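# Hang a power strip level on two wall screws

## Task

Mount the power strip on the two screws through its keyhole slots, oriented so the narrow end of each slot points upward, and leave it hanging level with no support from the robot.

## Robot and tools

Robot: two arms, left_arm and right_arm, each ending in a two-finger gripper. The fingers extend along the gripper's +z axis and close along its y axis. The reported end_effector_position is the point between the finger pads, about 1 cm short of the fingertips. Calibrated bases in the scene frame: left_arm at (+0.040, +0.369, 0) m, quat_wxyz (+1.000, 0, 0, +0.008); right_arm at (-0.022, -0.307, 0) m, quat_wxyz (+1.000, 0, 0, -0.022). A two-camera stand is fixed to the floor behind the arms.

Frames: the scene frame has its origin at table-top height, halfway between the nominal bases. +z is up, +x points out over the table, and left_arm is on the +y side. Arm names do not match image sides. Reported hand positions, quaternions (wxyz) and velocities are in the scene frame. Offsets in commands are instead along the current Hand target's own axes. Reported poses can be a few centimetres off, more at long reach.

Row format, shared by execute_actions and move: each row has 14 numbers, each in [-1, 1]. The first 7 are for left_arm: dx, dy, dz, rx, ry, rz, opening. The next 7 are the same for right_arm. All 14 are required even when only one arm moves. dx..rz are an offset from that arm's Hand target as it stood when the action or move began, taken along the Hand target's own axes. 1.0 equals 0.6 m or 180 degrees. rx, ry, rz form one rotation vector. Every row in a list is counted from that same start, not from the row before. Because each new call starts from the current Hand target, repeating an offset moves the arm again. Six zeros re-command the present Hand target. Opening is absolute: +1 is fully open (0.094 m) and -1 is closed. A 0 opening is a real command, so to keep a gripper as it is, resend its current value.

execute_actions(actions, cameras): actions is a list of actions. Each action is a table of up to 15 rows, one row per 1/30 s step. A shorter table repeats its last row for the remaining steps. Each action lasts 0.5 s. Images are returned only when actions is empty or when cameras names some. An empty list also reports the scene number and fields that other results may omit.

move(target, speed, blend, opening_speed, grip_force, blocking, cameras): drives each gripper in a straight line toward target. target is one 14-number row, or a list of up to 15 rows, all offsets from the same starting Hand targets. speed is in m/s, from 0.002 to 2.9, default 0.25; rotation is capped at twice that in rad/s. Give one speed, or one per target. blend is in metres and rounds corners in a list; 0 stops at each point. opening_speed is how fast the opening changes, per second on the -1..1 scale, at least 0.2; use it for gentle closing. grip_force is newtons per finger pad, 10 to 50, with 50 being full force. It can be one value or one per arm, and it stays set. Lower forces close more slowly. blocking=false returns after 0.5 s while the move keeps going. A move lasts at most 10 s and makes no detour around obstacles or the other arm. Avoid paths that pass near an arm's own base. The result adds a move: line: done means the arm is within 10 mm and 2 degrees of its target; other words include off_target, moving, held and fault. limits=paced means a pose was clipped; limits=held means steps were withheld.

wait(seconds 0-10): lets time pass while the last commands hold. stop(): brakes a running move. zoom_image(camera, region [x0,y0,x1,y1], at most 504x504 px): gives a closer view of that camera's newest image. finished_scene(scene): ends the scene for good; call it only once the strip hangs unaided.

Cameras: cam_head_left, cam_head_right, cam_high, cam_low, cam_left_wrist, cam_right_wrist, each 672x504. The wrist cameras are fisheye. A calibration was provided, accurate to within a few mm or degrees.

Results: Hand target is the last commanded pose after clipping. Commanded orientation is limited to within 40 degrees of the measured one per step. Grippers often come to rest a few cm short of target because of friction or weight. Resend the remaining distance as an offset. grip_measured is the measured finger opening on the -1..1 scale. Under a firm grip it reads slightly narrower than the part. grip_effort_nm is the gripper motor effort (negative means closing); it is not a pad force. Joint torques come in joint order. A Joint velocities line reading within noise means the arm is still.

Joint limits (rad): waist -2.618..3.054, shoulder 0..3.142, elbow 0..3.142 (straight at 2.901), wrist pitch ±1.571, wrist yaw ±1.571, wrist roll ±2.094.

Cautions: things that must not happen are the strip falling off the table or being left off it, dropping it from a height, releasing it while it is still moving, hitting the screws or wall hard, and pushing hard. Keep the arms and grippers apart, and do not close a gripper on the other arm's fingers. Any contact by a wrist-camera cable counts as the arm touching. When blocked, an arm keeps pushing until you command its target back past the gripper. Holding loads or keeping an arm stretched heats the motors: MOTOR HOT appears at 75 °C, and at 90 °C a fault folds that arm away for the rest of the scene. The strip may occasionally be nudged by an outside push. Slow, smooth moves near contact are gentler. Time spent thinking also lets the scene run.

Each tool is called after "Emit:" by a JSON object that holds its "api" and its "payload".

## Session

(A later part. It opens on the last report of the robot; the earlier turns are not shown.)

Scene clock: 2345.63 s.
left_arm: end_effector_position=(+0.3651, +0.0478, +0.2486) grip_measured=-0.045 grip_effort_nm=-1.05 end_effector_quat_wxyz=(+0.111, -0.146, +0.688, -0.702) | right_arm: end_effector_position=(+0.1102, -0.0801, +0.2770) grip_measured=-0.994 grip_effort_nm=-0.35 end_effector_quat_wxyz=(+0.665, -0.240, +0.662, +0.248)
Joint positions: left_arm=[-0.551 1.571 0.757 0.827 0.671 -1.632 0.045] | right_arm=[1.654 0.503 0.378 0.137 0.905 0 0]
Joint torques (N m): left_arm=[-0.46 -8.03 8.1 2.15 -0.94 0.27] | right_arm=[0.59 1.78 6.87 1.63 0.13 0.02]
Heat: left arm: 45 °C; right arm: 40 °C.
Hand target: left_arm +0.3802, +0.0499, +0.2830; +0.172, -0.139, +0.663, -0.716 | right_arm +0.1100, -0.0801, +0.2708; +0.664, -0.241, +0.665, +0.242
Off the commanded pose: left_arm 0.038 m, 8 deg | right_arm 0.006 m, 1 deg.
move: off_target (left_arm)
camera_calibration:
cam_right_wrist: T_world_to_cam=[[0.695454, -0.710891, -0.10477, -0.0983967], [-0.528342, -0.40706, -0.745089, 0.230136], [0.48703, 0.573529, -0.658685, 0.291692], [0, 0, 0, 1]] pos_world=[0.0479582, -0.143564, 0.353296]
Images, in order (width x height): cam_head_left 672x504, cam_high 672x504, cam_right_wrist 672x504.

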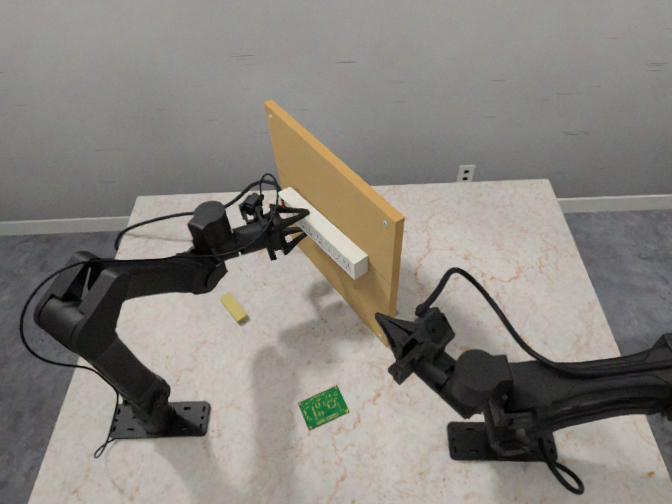

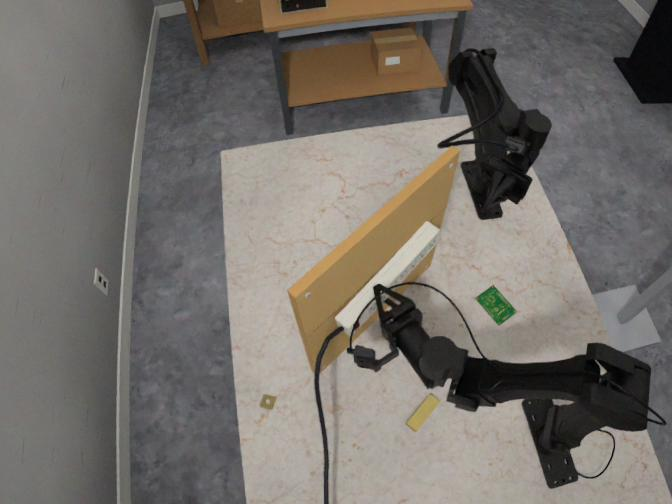

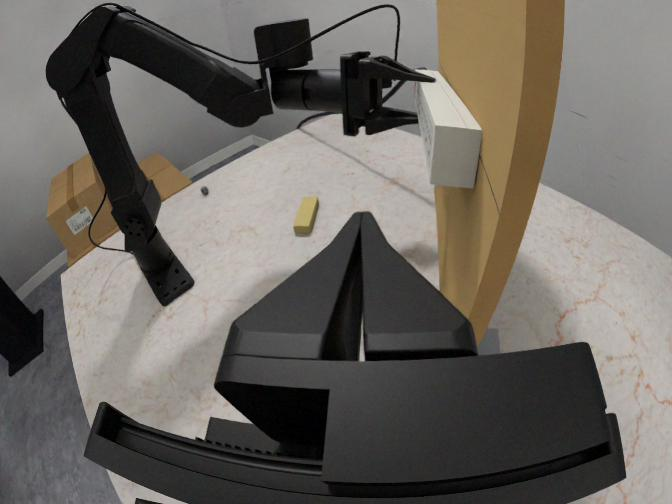

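Keep raising.

Emit:
{"api": "move", "payload": {"target": [0,-0.02,-0.002,0.008,0.0,0.01,-0.35,0,0,0,0,0,0,-1], "speed": 0.04}}

Emit:
{"api": "move", "payload": {"target": [0,-0.015,-0.002,0.005,0.0,0.005,-0.35,0,0,0,0,0,0,-1], "speed": 0.04, "cameras": ["cam_right_wrist","cam_high","cam_head_left"]}}

Emit:
{"api": "zoom_image", "payload": {"camera": "cam_right_wrist", "region": [360, 50, 500, 190]}}

Emit:
{"api": "zoom_image", "payload": {"camera": "cam_high", "region": [320, 220, 460, 360]}}

Scene clock: 2354.57 s.
left_arm: end_effector_position=(+0.3647, +0.0493, +0.2517) grip_measured=-0.045 grip_effort_nm=-1.04 end_effector_quat_wxyz=(+0.119, -0.143, +0.689, -0.701) | right_arm: end_effector_position=(+0.1102, -0.0801, +0.2770) grip_measured=-0.994 grip_effort_nm=-0.34 end_effector_quat_wxyz=(+0.665, -0.240, +0.662, +0.248)
Joint positions: left_arm=[-0.551 1.556 0.757 0.812 0.664 -1.615 0.045] | right_arm=[1.654 0.503 0.378 0.137 0.905 0 0]
Joint torques (N m): left_arm=[-0.29 -8.28 8.49 2.41 -0.82 0.24] | right_arm=[0.7 1.85 6.87 1.64 0.13 0.01]
Heat: left arm: 45 °C; right arm: 40 °C.
Hand target: left_arm +0.3789, +0.0517, +0.2948; +0.184, -0.127, +0.656, -0.721 | right_arm +0.1100, -0.0801, +0.2708; +0.664, -0.241, +0.665, +0.242
Off the commanded pose: left_arm 0.045 m, 9 deg | right_arm 0.006 m, 1 deg.
move: off_target (left_arm)

Scene clock: 2355.27 s.
left_arm: end_effector_position=(+0.3643, +0.0506, +0.2544) grip_measured=-0.045 grip_effort_nm=-1.04 end_effector_quat_wxyz=(+0.127, -0.140, +0.689, -0.699) | right_arm: end_effector_position=(+0.1102, -0.0801, +0.2770) grip_measured=-0.994 grip_effort_nm=-0.35 end_effector_quat_wxyz=(+0.665, -0.240, +0.662, +0.248)
Joint positions: left_arm=[-0.551 1.543 0.757 0.799 0.657 -1.6 0.045] | right_arm=[1.654 0.503 0.378 0.137 0.905 0 0]
Joint torques (N m): left_arm=[-0.09 -8.55 8.8 2.55 -0.74 0.15] | right_arm=[0.57 1.98 6.84 1.64 0.15 0.02]
Heat: left arm: 45 °C; right arm: 40 °C.
Hand target: left_arm +0.3775, +0.0534, +0.3035; +0.191, -0.120, +0.651, -0.725 | right_arm +0.1100, -0.0801, +0.2708; +0.664, -0.241, +0.665, +0.242
Off the commanded pose: left_arm 0.051 m, 9 deg | right_arm 0.006 m, 1 deg.
move: off_target (left_arm)
camera_calibration:
cam_right_wrist: T_world_to_cam=[[0.695454, -0.710891, -0.10477, -0.0983967], [-0.528342, -0.40706, -0.745089, 0.230136], [0.48703, 0.573529, -0.658685, 0.291692], [0, 0, 0, 1]] pos_world=[0.0479582, -0.143564, 0.353296]
Images, in order (width x height): cam_head_left 672x504, cam_high 672x504, cam_right_wrist 672x504.

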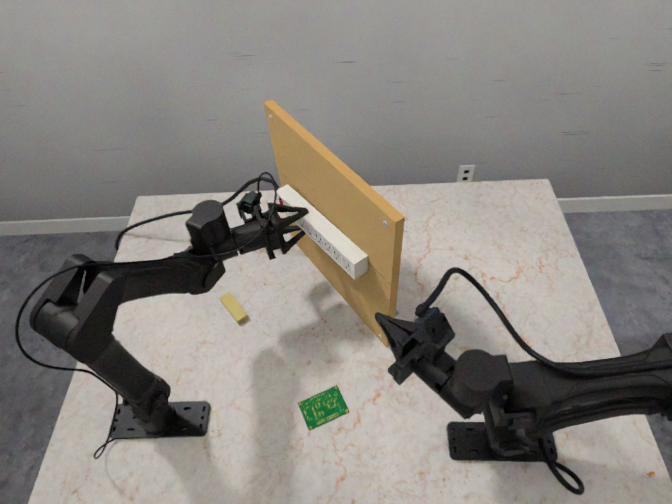

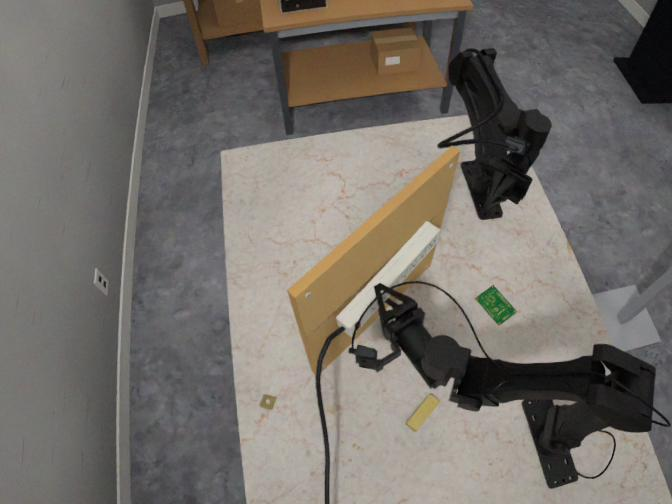

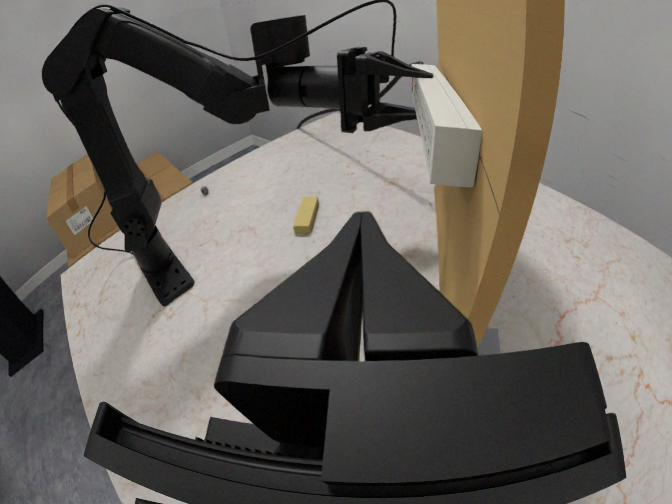

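Scaled by 3.600 from the camera's 672x504 image, which has a finer 960x720 frame.

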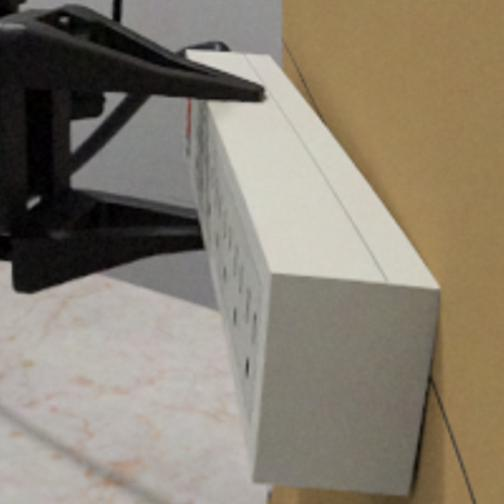

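Scaled by 3.600 from the camera's 672x504 image, which has a finer 960x720 frame.

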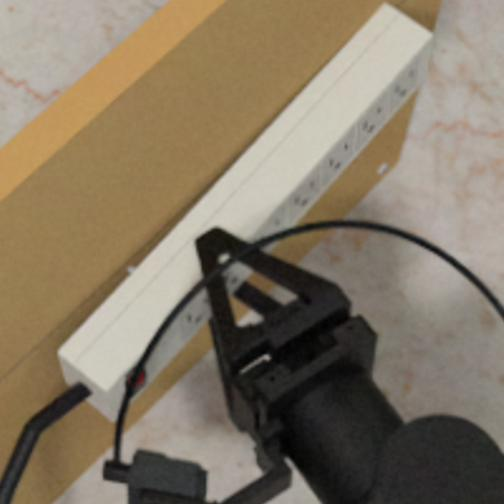

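Emit:
{"api": "move", "payload": {"target": [-0.0,-0.015,-0.002,0.005,0.0,0.005,-0.35,0,0,0,0,0,0,-1], "speed": 0.04}}

Emit:
{"api": "move", "payload": {"target": [0,-0.012,0,0.005,0.0,0.004,-0.35,0,0,0,0,0,0,-1], "speed": 0.04, "cameras": ["cam_right_wrist","cam_high","cam_head_left"]}}

Emit:
{"api": "zoom_image", "payload": {"camera": "cam_right_wrist", "region": [360, 50, 500, 190]}}

Emit:
{"api": "zoom_image", "payload": {"camera": "cam_high", "region": [320, 220, 460, 360]}}

Emit:
{"api": "zoom_image", "payload": {"camera": "cam_head_left", "region": [250, 170, 390, 310]}}

Scene clock: 2368.63 s.
left_arm: end_effector_position=(+0.3640, +0.0520, +0.2560) grip_measured=-0.045 grip_effort_nm=-1.04 end_effector_quat_wxyz=(+0.130, -0.141, +0.691, -0.697) | right_arm: end_effector_position=(+0.1102, -0.0801, +0.2770) grip_measured=-0.994 grip_effort_nm=-0.35 end_effector_quat_wxyz=(+0.665, -0.240, +0.662, +0.248)
Joint positions: left_arm=[-0.551 1.53 0.757 0.78 0.65 -1.592 0.045] | right_arm=[1.654 0.503 0.378 0.137 0.905 0 0]
Joint torques (N m): left_arm=[0.08 -8.87 9.07 2.75 -0.66 0.12] | right_arm=[0.58 1.95 6.91 1.62 0.17 0.01]
Heat: left arm: 45 °C; right arm: 40 °C.
Hand target: left_arm +0.3759, +0.0553, +0.3124; +0.198, -0.113, +0.646, -0.728 | right_arm +0.1100, -0.0801, +0.2708; +0.664, -0.241, +0.665, +0.242
Off the commanded pose: left_arm 0.058 m, 10 deg | right_arm 0.006 m, 1 deg.
move: off_target (left_arm)

Scene clock: 2369.33 s.
left_arm: end_effector_position=(+0.3637, +0.0530, +0.2571) grip_measured=-0.045 grip_effort_nm=-1.04 end_effector_quat_wxyz=(+0.133, -0.142, +0.692, -0.696) | right_arm: end_effector_position=(+0.1102, -0.0801, +0.2770) grip_measured=-0.994 grip_effort_nm=-0.34 end_effector_quat_wxyz=(+0.665, -0.240, +0.662, +0.248)
Joint positions: left_arm=[-0.551 1.521 0.757 0.767 0.645 -1.586 0.045] | right_arm=[1.654 0.503 0.378 0.137 0.905 0 0]
Joint torques (N m): left_arm=[0.08 -8.98 9.25 2.95 -0.57 0.09] | right_arm=[0.5 1.81 6.94 1.65 0.16 0.03]
Heat: left arm: 45 °C; right arm: 40 °C.
Hand target: left_arm +0.3749, +0.0558, +0.3194; +0.203, -0.108, +0.641, -0.732 | right_arm +0.1100, -0.0801, +0.2708; +0.664, -0.241, +0.665, +0.242
Off the commanded pose: left_arm 0.063 m, 11 deg | right_arm 0.006 m, 1 deg.
move: off_target (left_arm)
camera_calibration:
cam_right_wrist: T_world_to_cam=[[0.695454, -0.710891, -0.10477, -0.0983967], [-0.528342, -0.40706, -0.745089, 0.230136], [0.48703, 0.573529, -0.658685, 0.291692], [0, 0, 0, 1]] pos_world=[0.0479582, -0.143564, 0.353296]
Images, in order (width x height): cam_head_left 672x504, cam_high 672x504, cam_right_wrist 672x504.

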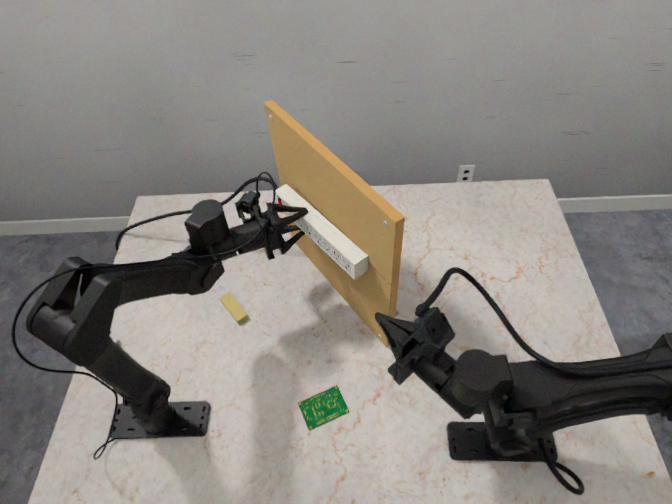

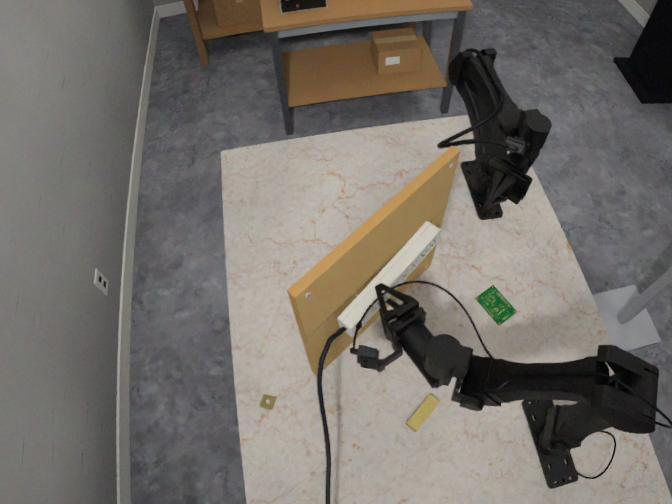

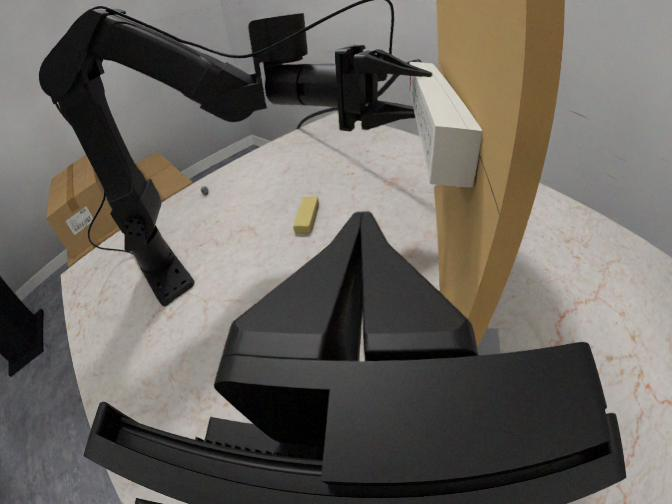

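Scaled by 3.600 from the camera's 672x504 image, which has a finer 960x720 frame.

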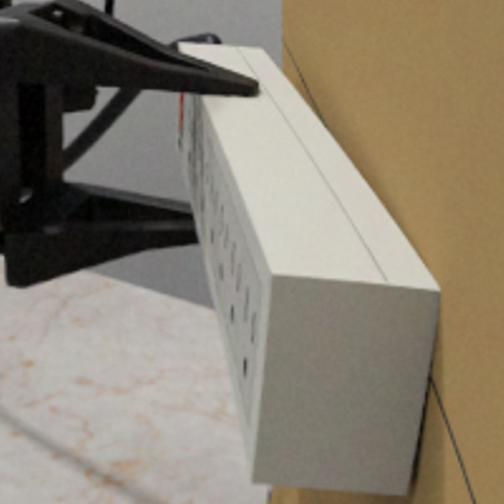

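Scaled by 3.600 from the camera's 672x504 image, which has a finer 960x720 frame.

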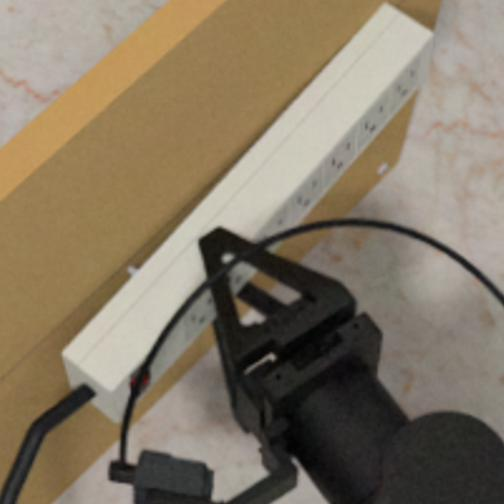

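Scaled by 3.600 from the camera's 672x504 image, which has a finer 960x720 frame.

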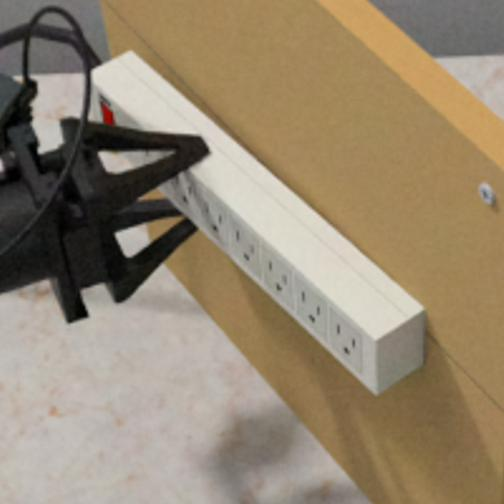

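Emit:
{"api": "move", "payload": {"target": [0,-0.02,0.008,0.01,0.0,0.004,-0.35,0,0,0,0,0,0,-1], "speed": 0.04}}

Emit:
{"api": "move", "payload": {"target": [0,-0.008,0.008,0.005,0.0,0.004,-0.35,0,0,0,0,0,0,-1], "speed": 0.04, "cameras": ["cam_right_wrist","cam_high","cam_head_left"]}}

Emit:
{"api": "zoom_image", "payload": {"camera": "cam_right_wrist", "region": [360, 50, 500, 190]}}

Emit:
{"api": "zoom_image", "payload": {"camera": "cam_high", "region": [320, 220, 460, 360]}}

Emit:
{"api": "zoom_image", "payload": {"camera": "cam_head_left", "region": [250, 170, 390, 310]}}

Scene clock: 2380.50 s.
left_arm: end_effector_position=(+0.3635, +0.0534, +0.2583) grip_measured=-0.045 grip_effort_nm=-1.04 end_effector_quat_wxyz=(+0.136, -0.142, +0.692, -0.695) | right_arm: end_effector_position=(+0.1102, -0.0801, +0.2770) grip_measured=-0.994 grip_effort_nm=-0.34 end_effector_quat_wxyz=(+0.665, -0.240, +0.662, +0.248)
Joint positions: left_arm=[-0.552 1.514 0.757 0.76 0.64 -1.581 0.045] | right_arm=[1.654 0.503 0.378 0.137 0.905 0 0]
Joint torques (N m): left_arm=[-0.44 -8.75 10.22 3.25 -0.58 -0.04] | right_arm=[0.51 1.74 6.84 1.61 0.15 0]
Heat: left arm: 46 °C; right arm: 40 °C.
Hand target: left_arm +0.3750, +0.0527, +0.3320; +0.210, -0.101, +0.630, -0.741 | right_arm +0.1100, -0.0801, +0.2708; +0.664, -0.241, +0.665, +0.242
Off the commanded pose: left_arm 0.075 m, 13 deg | right_arm 0.006 m, 1 deg.
move: off_target (left_arm)

Scene clock: 2381.30 s.
left_arm: end_effector_position=(+0.3620, +0.0519, +0.2603) grip_measured=-0.045 grip_effort_nm=-1.04 end_effector_quat_wxyz=(+0.140, -0.137, +0.692, -0.695) | right_arm: end_effector_position=(+0.1102, -0.0801, +0.2770) grip_measured=-0.994 grip_effort_nm=-0.34 end_effector_quat_wxyz=(+0.665, -0.240, +0.662, +0.248)
Joint positions: left_arm=[-0.558 1.509 0.76 0.754 0.636 -1.571 0.045] | right_arm=[1.654 0.503 0.378 0.137 0.905 0 0]
Joint torques (N m): left_arm=[-0.53 -8.03 10.91 3.43 -0.62 -0.12] | right_arm=[0.59 1.94 6.98 1.61 0.16 0.02]
Heat: left arm: 46 °C; right arm: 40 °C.
Hand target: left_arm +0.3761, +0.0490, +0.3376; +0.215, -0.095, +0.625, -0.744 | right_arm +0.1100, -0.0801, +0.2708; +0.664, -0.241, +0.665, +0.242
Off the commanded pose: left_arm 0.079 m, 14 deg | right_arm 0.006 m, 1 deg.
move: off_target (left_arm)
camera_calibration:
cam_right_wrist: T_world_to_cam=[[0.695454, -0.710891, -0.10477, -0.0983967], [-0.528342, -0.40706, -0.745089, 0.230136], [0.48703, 0.573529, -0.658685, 0.291692], [0, 0, 0, 1]] pos_world=[0.0479582, -0.143564, 0.353296]
Images, in order (width x height): cam_head_left 672x504, cam_high 672x504, cam_right_wrist 672x504.

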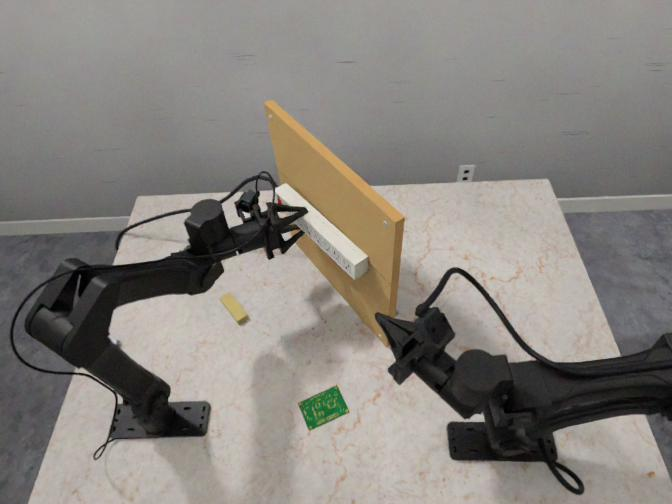

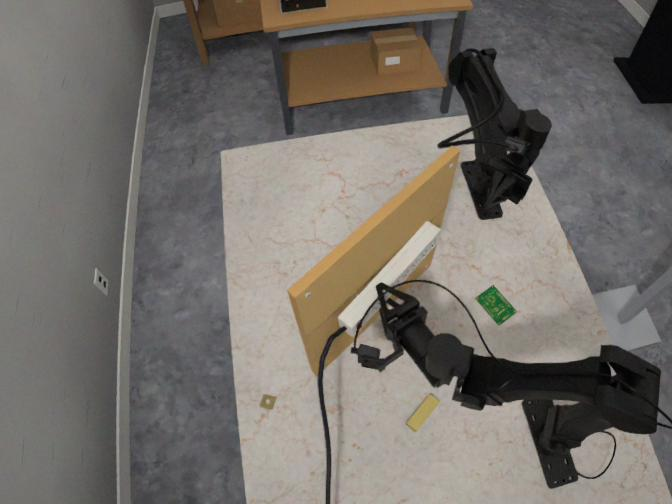

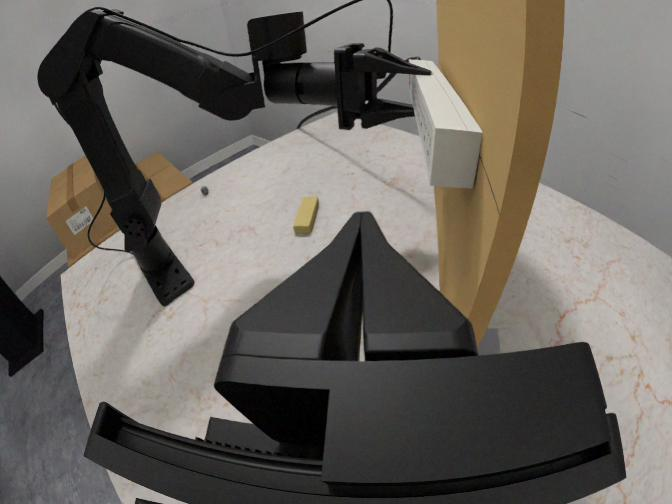

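Scaled by 3.600 from the camera's 672x504 image, which has a finer 960x720 frame.

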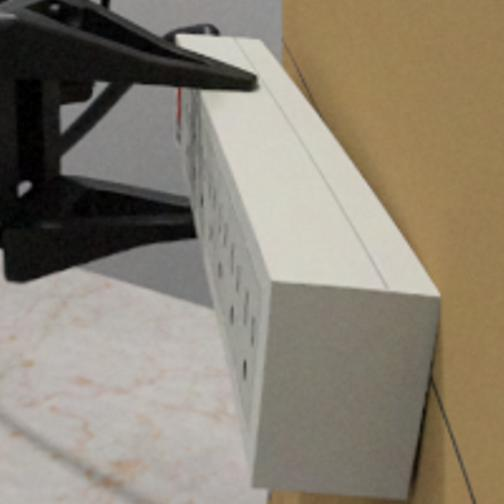

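Scaled by 3.600 from the camera's 672x504 image, which has a finer 960x720 frame.

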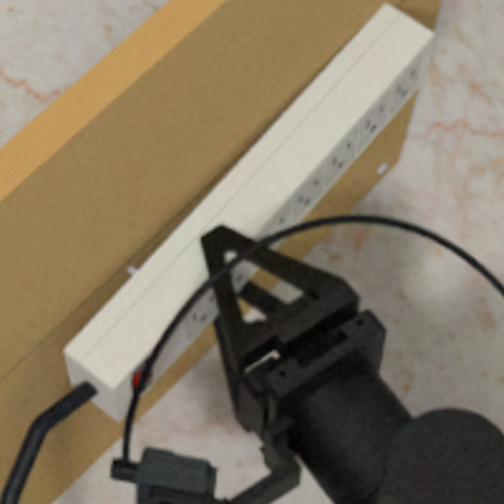

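Scaled by 3.600 from the camera's 672x504 image, which has a finer 960x720 frame.

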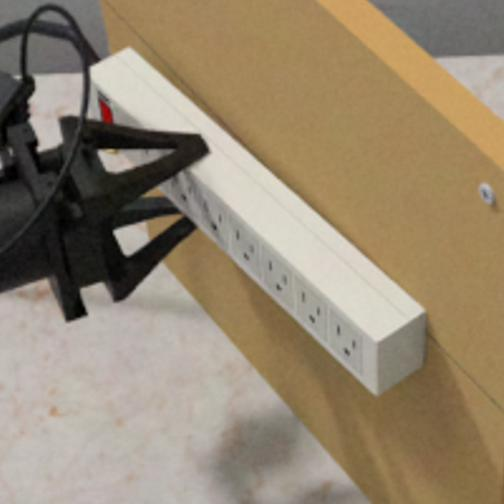

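Emit:
{"api": "move", "payload": {"target": [0,-0.005,0.02,0.0,0.0,0.003,-0.35,0,0,0,0,0,0,-1], "speed": 0.04, "cameras": ["cam_right_wrist","cam_high","cam_head_left"]}}

Emit:
{"api": "zoom_image", "payload": {"camera": "cam_right_wrist", "region": [360, 50, 500, 190]}}

Emit:
{"api": "zoom_image", "payload": {"camera": "cam_high", "region": [320, 220, 460, 360]}}

Emit:
{"api": "zoom_image", "payload": {"camera": "cam_head_left", "region": [250, 170, 390, 310]}}

Scene clock: 2397.30 s.
left_arm: end_effector_position=(+0.3647, +0.0478, +0.2629) grip_measured=-0.045 grip_effort_nm=-1.04 end_effector_quat_wxyz=(+0.145, -0.135, +0.698, -0.688) | right_arm: end_effector_position=(+0.1102, -0.0801, +0.2770) grip_measured=-0.994 grip_effort_nm=-0.34 end_effector_quat_wxyz=(+0.665, -0.240, +0.662, +0.248)
Joint positions: left_arm=[-0.567 1.51 0.792 0.704 0.621 -1.547 0.045] | right_arm=[1.654 0.503 0.378 0.137 0.905 0 0]
Joint torques (N m): left_arm=[-1.32 -6.75 11.59 3.67 -0.62 -0.2] | right_arm=[0.61 1.8 6.86 1.64 0.17 0]
Heat: left arm: 48 °C; right arm: 40 °C.
Hand target: left_arm +0.3804, +0.0387, +0.3429; +0.218, -0.092, +0.625, -0.743 | right_arm +0.1100, -0.0801, +0.2708; +0.664, -0.241, +0.665, +0.242
Off the commanded pose: left_arm 0.082 m, 14 deg | right_arm 0.006 m, 1 deg.
move: off_target (left_arm)
camera_calibration:
cam_right_wrist: T_world_to_cam=[[0.695454, -0.710891, -0.10477, -0.0983967], [-0.528342, -0.40706, -0.745089, 0.230136], [0.48703, 0.573529, -0.658685, 0.291692], [0, 0, 0, 1]] pos_world=[0.0479582, -0.143564, 0.353296]
Images, in order (width x height): cam_head_left 672x504, cam_high 672x504, cam_right_wrist 672x504.

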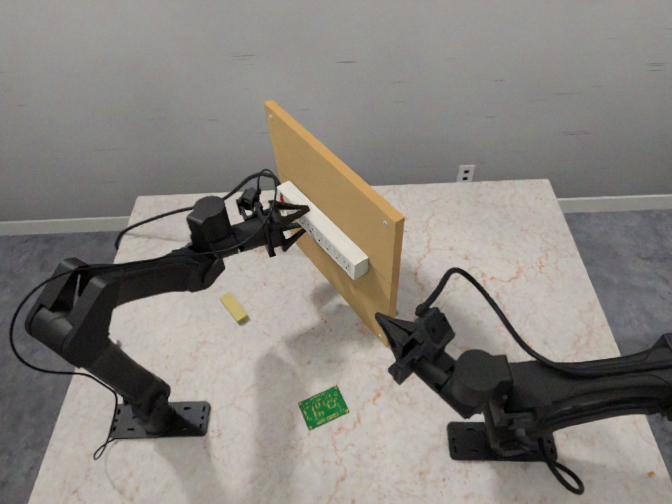

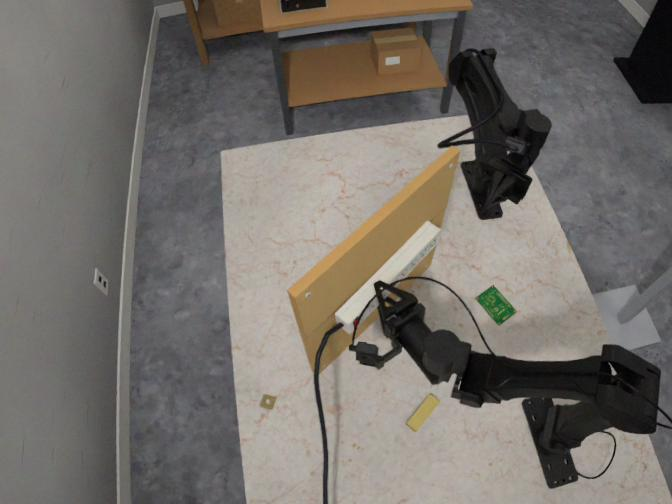

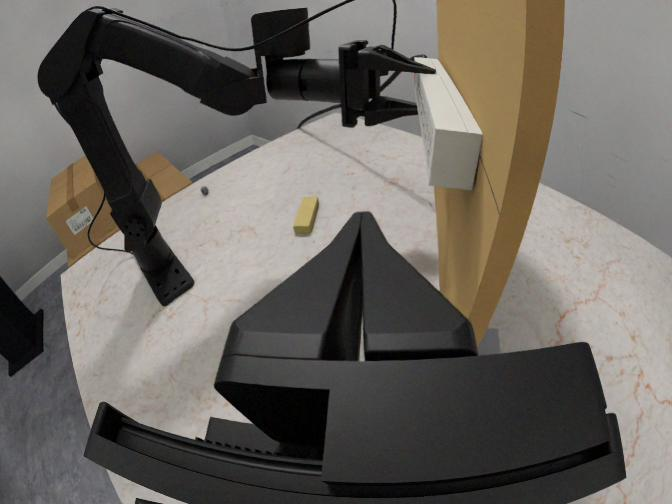

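Scaled by 3.600 from the camera's 672x504 image, which has a finer 960x720 frame.

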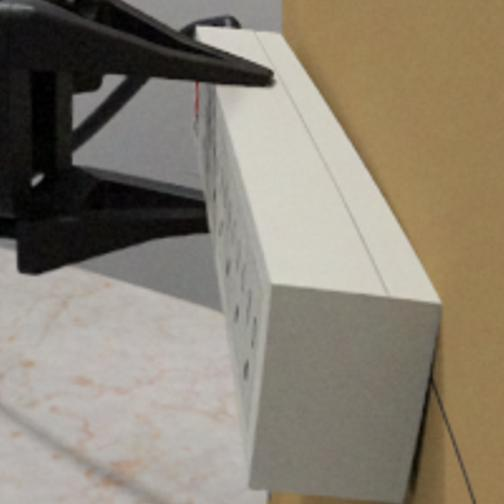

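Scaled by 3.600 from the camera's 672x504 image, which has a finer 960x720 frame.

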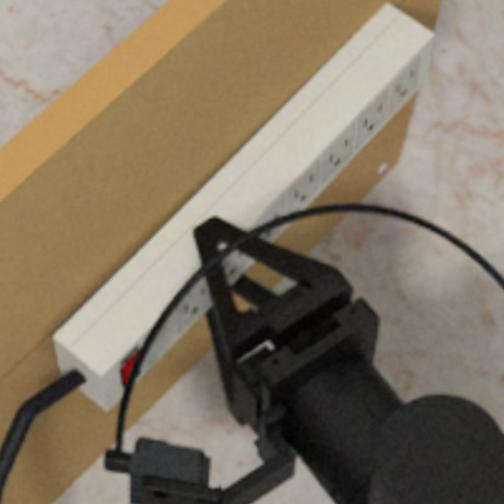

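Scaled by 3.600 from the camera's 672x504 image, which has a finer 960x720 frame.

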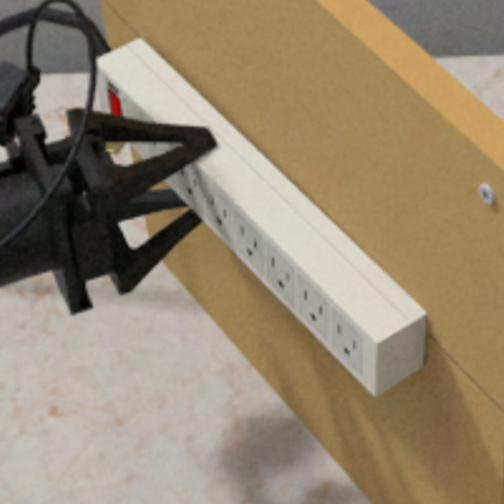

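Emit:
{"api": "move", "payload": {"target": [0,0.0,0.025,0.01,0.005,0.0,-0.35,0,0,0,0,0,0,-1], "speed": 0.04, "cameras": ["cam_right_wrist","cam_high","cam_head_left"]}}

Emit:
{"api": "zoom_image", "payload": {"camera": "cam_right_wrist", "region": [360, 50, 500, 190]}}

Emit:
{"api": "zoom_image", "payload": {"camera": "cam_high", "region": [320, 220, 460, 360]}}

Scene clock: 2404.33 s.
left_arm: end_effector_position=(+0.3678, +0.0437, +0.2623) grip_measured=-0.045 grip_effort_nm=-1.04 end_effector_quat_wxyz=(+0.144, -0.131, +0.696, -0.691) | right_arm: end_effector_position=(+0.1102, -0.0801, +0.2770) grip_measured=-0.994 grip_effort_nm=-0.34 end_effector_quat_wxyz=(+0.665, -0.240, +0.662, +0.248)
Joint positions: left_arm=[-0.569 1.538 0.806 0.729 0.628 -1.549 0.045] | right_arm=[1.654 0.503 0.378 0.137 0.905 0 0]
Joint torques (N m): left_arm=[-2.43 -5.01 12.86 3.98 -0.68 -0.35] | right_arm=[0.64 1.87 6.8 1.63 0.14 0.02]
Heat: left arm: 50 °C; right arm: 40 °C.
Hand target: left_arm +0.3866, +0.0254, +0.3459; +0.215, -0.083, +0.615, -0.754 | right_arm +0.1100, -0.0801, +0.2708; +0.664, -0.241, +0.665, +0.242
Off the commanded pose: left_arm 0.088 m, 15 deg | right_arm 0.006 m, 1 deg.
move: off_target (left_arm)
camera_calibration:
cam_right_wrist: T_world_to_cam=[[0.695454, -0.710891, -0.10477, -0.0983967], [-0.528342, -0.40706, -0.745089, 0.230136], [0.48703, 0.573529, -0.658685, 0.291692], [0, 0, 0, 1]] pos_world=[0.0479582, -0.143564, 0.353296]
Images, in order (width x height): cam_head_left 672x504, cam_high 672x504, cam_right_wrist 672x504.

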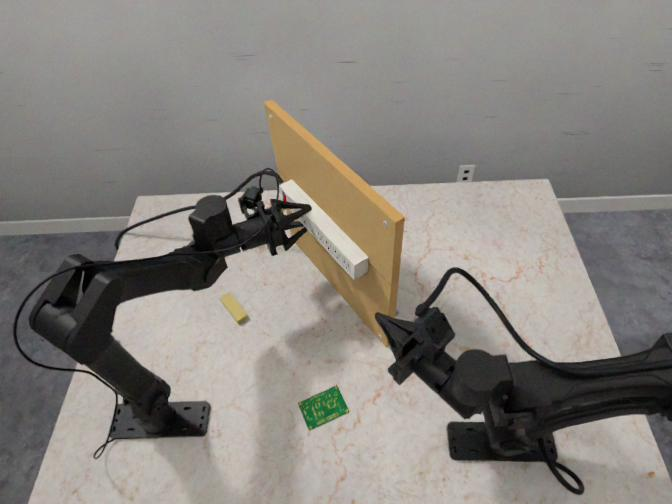

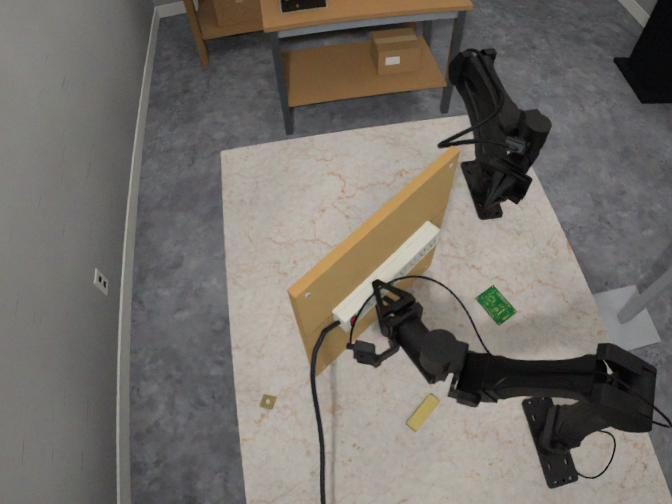

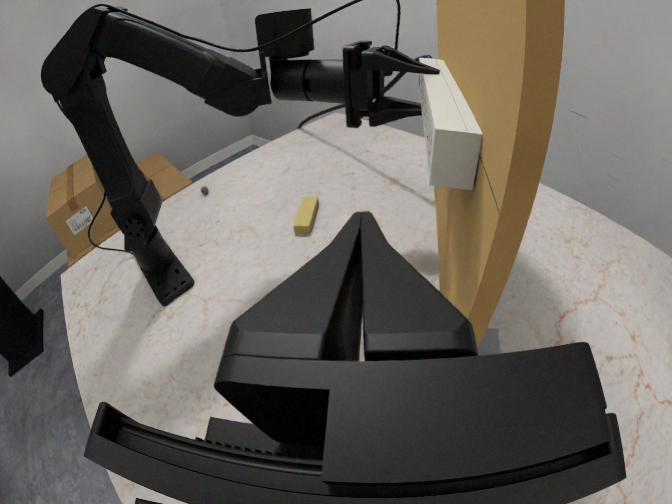

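Scaled by 3.600 from the camera's 672x504 image, which has a finer 960x720 frame.

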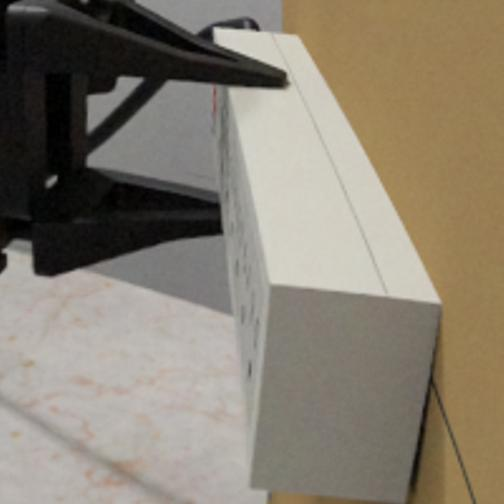

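Scaled by 3.600 from the camera's 672x504 image, which has a finer 960x720 frame.

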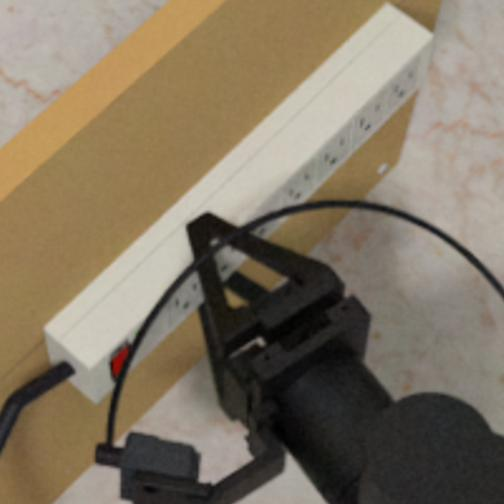

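Emit:
{"api": "move", "payload": {"target": [0,0.03,-0.015,0,0,0.0,-0.35,0,0,0,0,0,0,-1], "speed": 0.05}}

Emit:
{"api": "move", "payload": {"target": [0,0.03,-0.005,-0.01,0,0.0,-0.35,0,0,0,0,0,0,-1], "speed": 0.05}}

Emit:
{"api": "move", "payload": {"target": [0,0.025,-0.005,-0.01,0,0.0,-0.35,0,0,0,0,0,0,-1], "speed": 0.05, "cameras": ["cam_right_wrist","cam_high","cam_head_left"]}}

Emit:
{"api": "zoom_image", "payload": {"camera": "cam_right_wrist", "region": [360, 50, 500, 190]}}

Emit:
{"api": "zoom_image", "payload": {"camera": "cam_head_left", "region": [250, 170, 390, 310]}}

Scene clock: 2421.63 s.
left_arm: end_effector_position=(+0.3684, +0.0432, +0.2618) grip_measured=-0.045 grip_effort_nm=-1.04 end_effector_quat_wxyz=(+0.136, -0.114, +0.690, -0.701) | right_arm: end_effector_position=(+0.1102, -0.0801, +0.2770) grip_measured=-0.994 grip_effort_nm=-0.34 end_effector_quat_wxyz=(+0.665, -0.240, +0.662, +0.248)
Joint positions: left_arm=[-0.554 1.57 0.806 0.791 0.677 -1.559 0.045] | right_arm=[1.654 0.503 0.378 0.137 0.905 0 0]
Joint torques (N m): left_arm=[-2.52 -4.74 10.17 4.08 -1.01 -0.24] | right_arm=[0.54 1.96 6.89 1.67 0.16 0.04]
Heat: left arm: 50 °C; right arm: 40 °C.
Hand target: left_arm +0.3871, +0.0308, +0.3265; +0.215, -0.083, +0.615, -0.754 | right_arm +0.1100, -0.0801, +0.2708; +0.664, -0.241, +0.665, +0.242
Off the commanded pose: left_arm 0.068 m, 14 deg | right_arm 0.006 m, 1 deg.
move: off_target (left_arm)

Scene clock: 2422.50 s.
left_arm: end_effector_position=(+0.3689, +0.0429, +0.2607) grip_measured=-0.045 grip_effort_nm=-1.04 end_effector_quat_wxyz=(+0.135, -0.107, +0.684, -0.709) | right_arm: end_effector_position=(+0.1102, -0.0801, +0.2770) grip_measured=-0.994 grip_effort_nm=-0.34 end_effector_quat_wxyz=(+0.665, -0.240, +0.662, +0.248)
Joint positions: left_arm=[-0.548 1.594 0.799 0.848 0.697 -1.571 0.045] | right_arm=[1.654 0.503 0.378 0.137 0.905 0 0]
Joint torques (N m): left_arm=[-2.69 -3.81 9.83 3.51 -1.27 0.04] | right_arm=[0.54 1.94 6.69 1.63 0.17 0.04]
Heat: left arm: 50 °C; right arm: 40 °C.
Hand target: left_arm +0.3900, +0.0308, +0.3084; +0.214, -0.086, +0.627, -0.744 | right_arm +0.1100, -0.0801, +0.2708; +0.664, -0.241, +0.665, +0.242
Off the commanded pose: left_arm 0.054 m, 12 deg | right_arm 0.006 m, 1 deg.
move: off_target (left_arm)

Scene clock: 2423.37 s.
left_arm: end_effector_position=(+0.3689, +0.0429, +0.2597) grip_measured=-0.045 grip_effort_nm=-1.04 end_effector_quat_wxyz=(+0.134, -0.103, +0.683, -0.711) | right_arm: end_effector_position=(+0.1102, -0.0801, +0.2770) grip_measured=-0.994 grip_effort_nm=-0.34 end_effector_quat_wxyz=(+0.665, -0.240, +0.662, +0.248)
Joint positions: left_arm=[-0.545 1.603 0.797 0.866 0.705 -1.573 0.045] | right_arm=[1.654 0.503 0.378 0.137 0.905 0 0]
Joint torques (N m): left_arm=[-2.66 -2.82 9.33 3.2 -1.36 0.28] | right_arm=[0.57 1.94 6.75 1.65 0.17 0.03]
Heat: left arm: 50 °C; right arm: 40 °C.
Hand target: left_arm +0.3918, +0.0315, +0.2933; +0.212, -0.089, +0.639, -0.734 | right_arm +0.1100, -0.0801, +0.2708; +0.664, -0.241, +0.665, +0.242
Off the commanded pose: left_arm 0.042 m, 11 deg | right_arm 0.006 m, 1 deg.
move: off_target (left_arm)
camera_calibration:
cam_right_wrist: T_world_to_cam=[[0.695454, -0.710891, -0.10477, -0.0983967], [-0.528342, -0.40706, -0.745089, 0.230136], [0.48703, 0.573529, -0.658685, 0.291692], [0, 0, 0, 1]] pos_world=[0.0479582, -0.143564, 0.353296]
Images, in order (width x height): cam_head_left 672x504, cam_high 672x504, cam_right_wrist 672x504.

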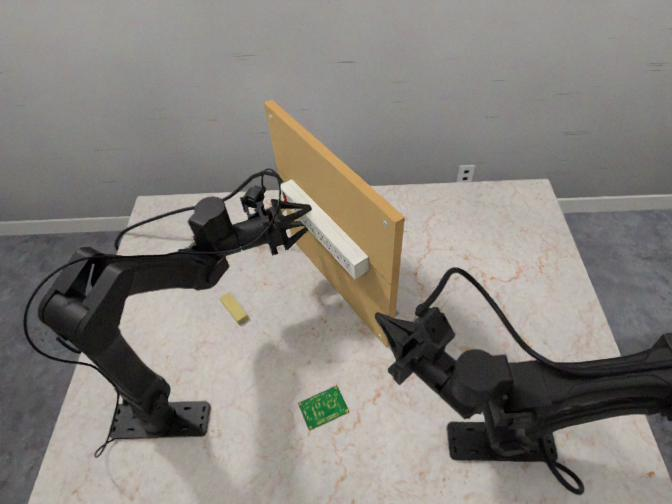

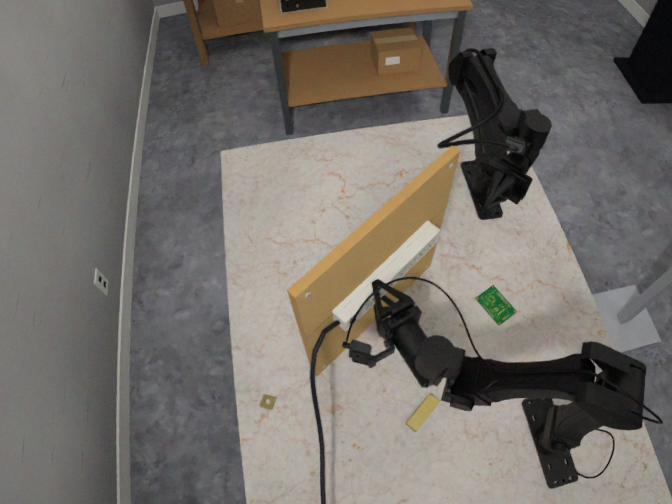

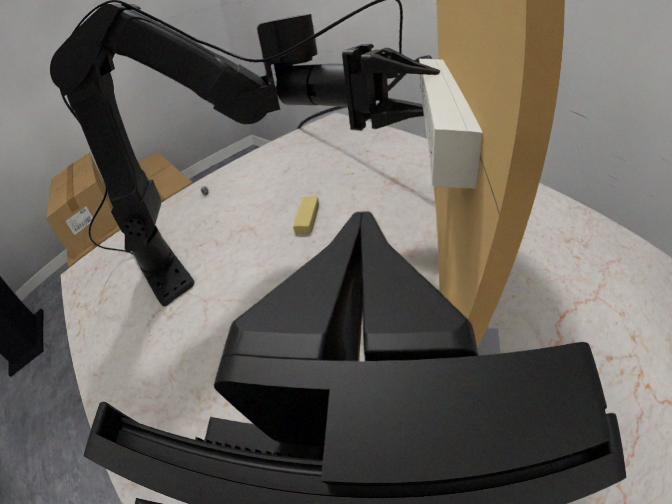

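Scaled by 3.600 from the camera's 672x504 image, which has a finer 960x720 frame.

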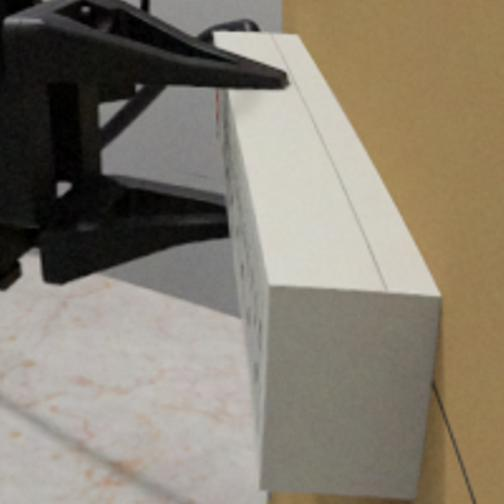

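Scaled by 3.600 from the camera's 672x504 image, which has a finer 960x720 frame.

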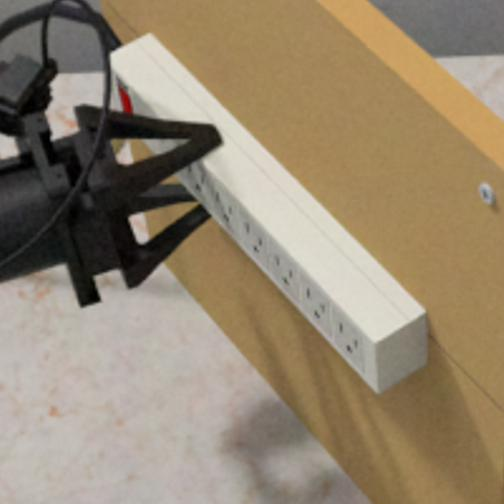

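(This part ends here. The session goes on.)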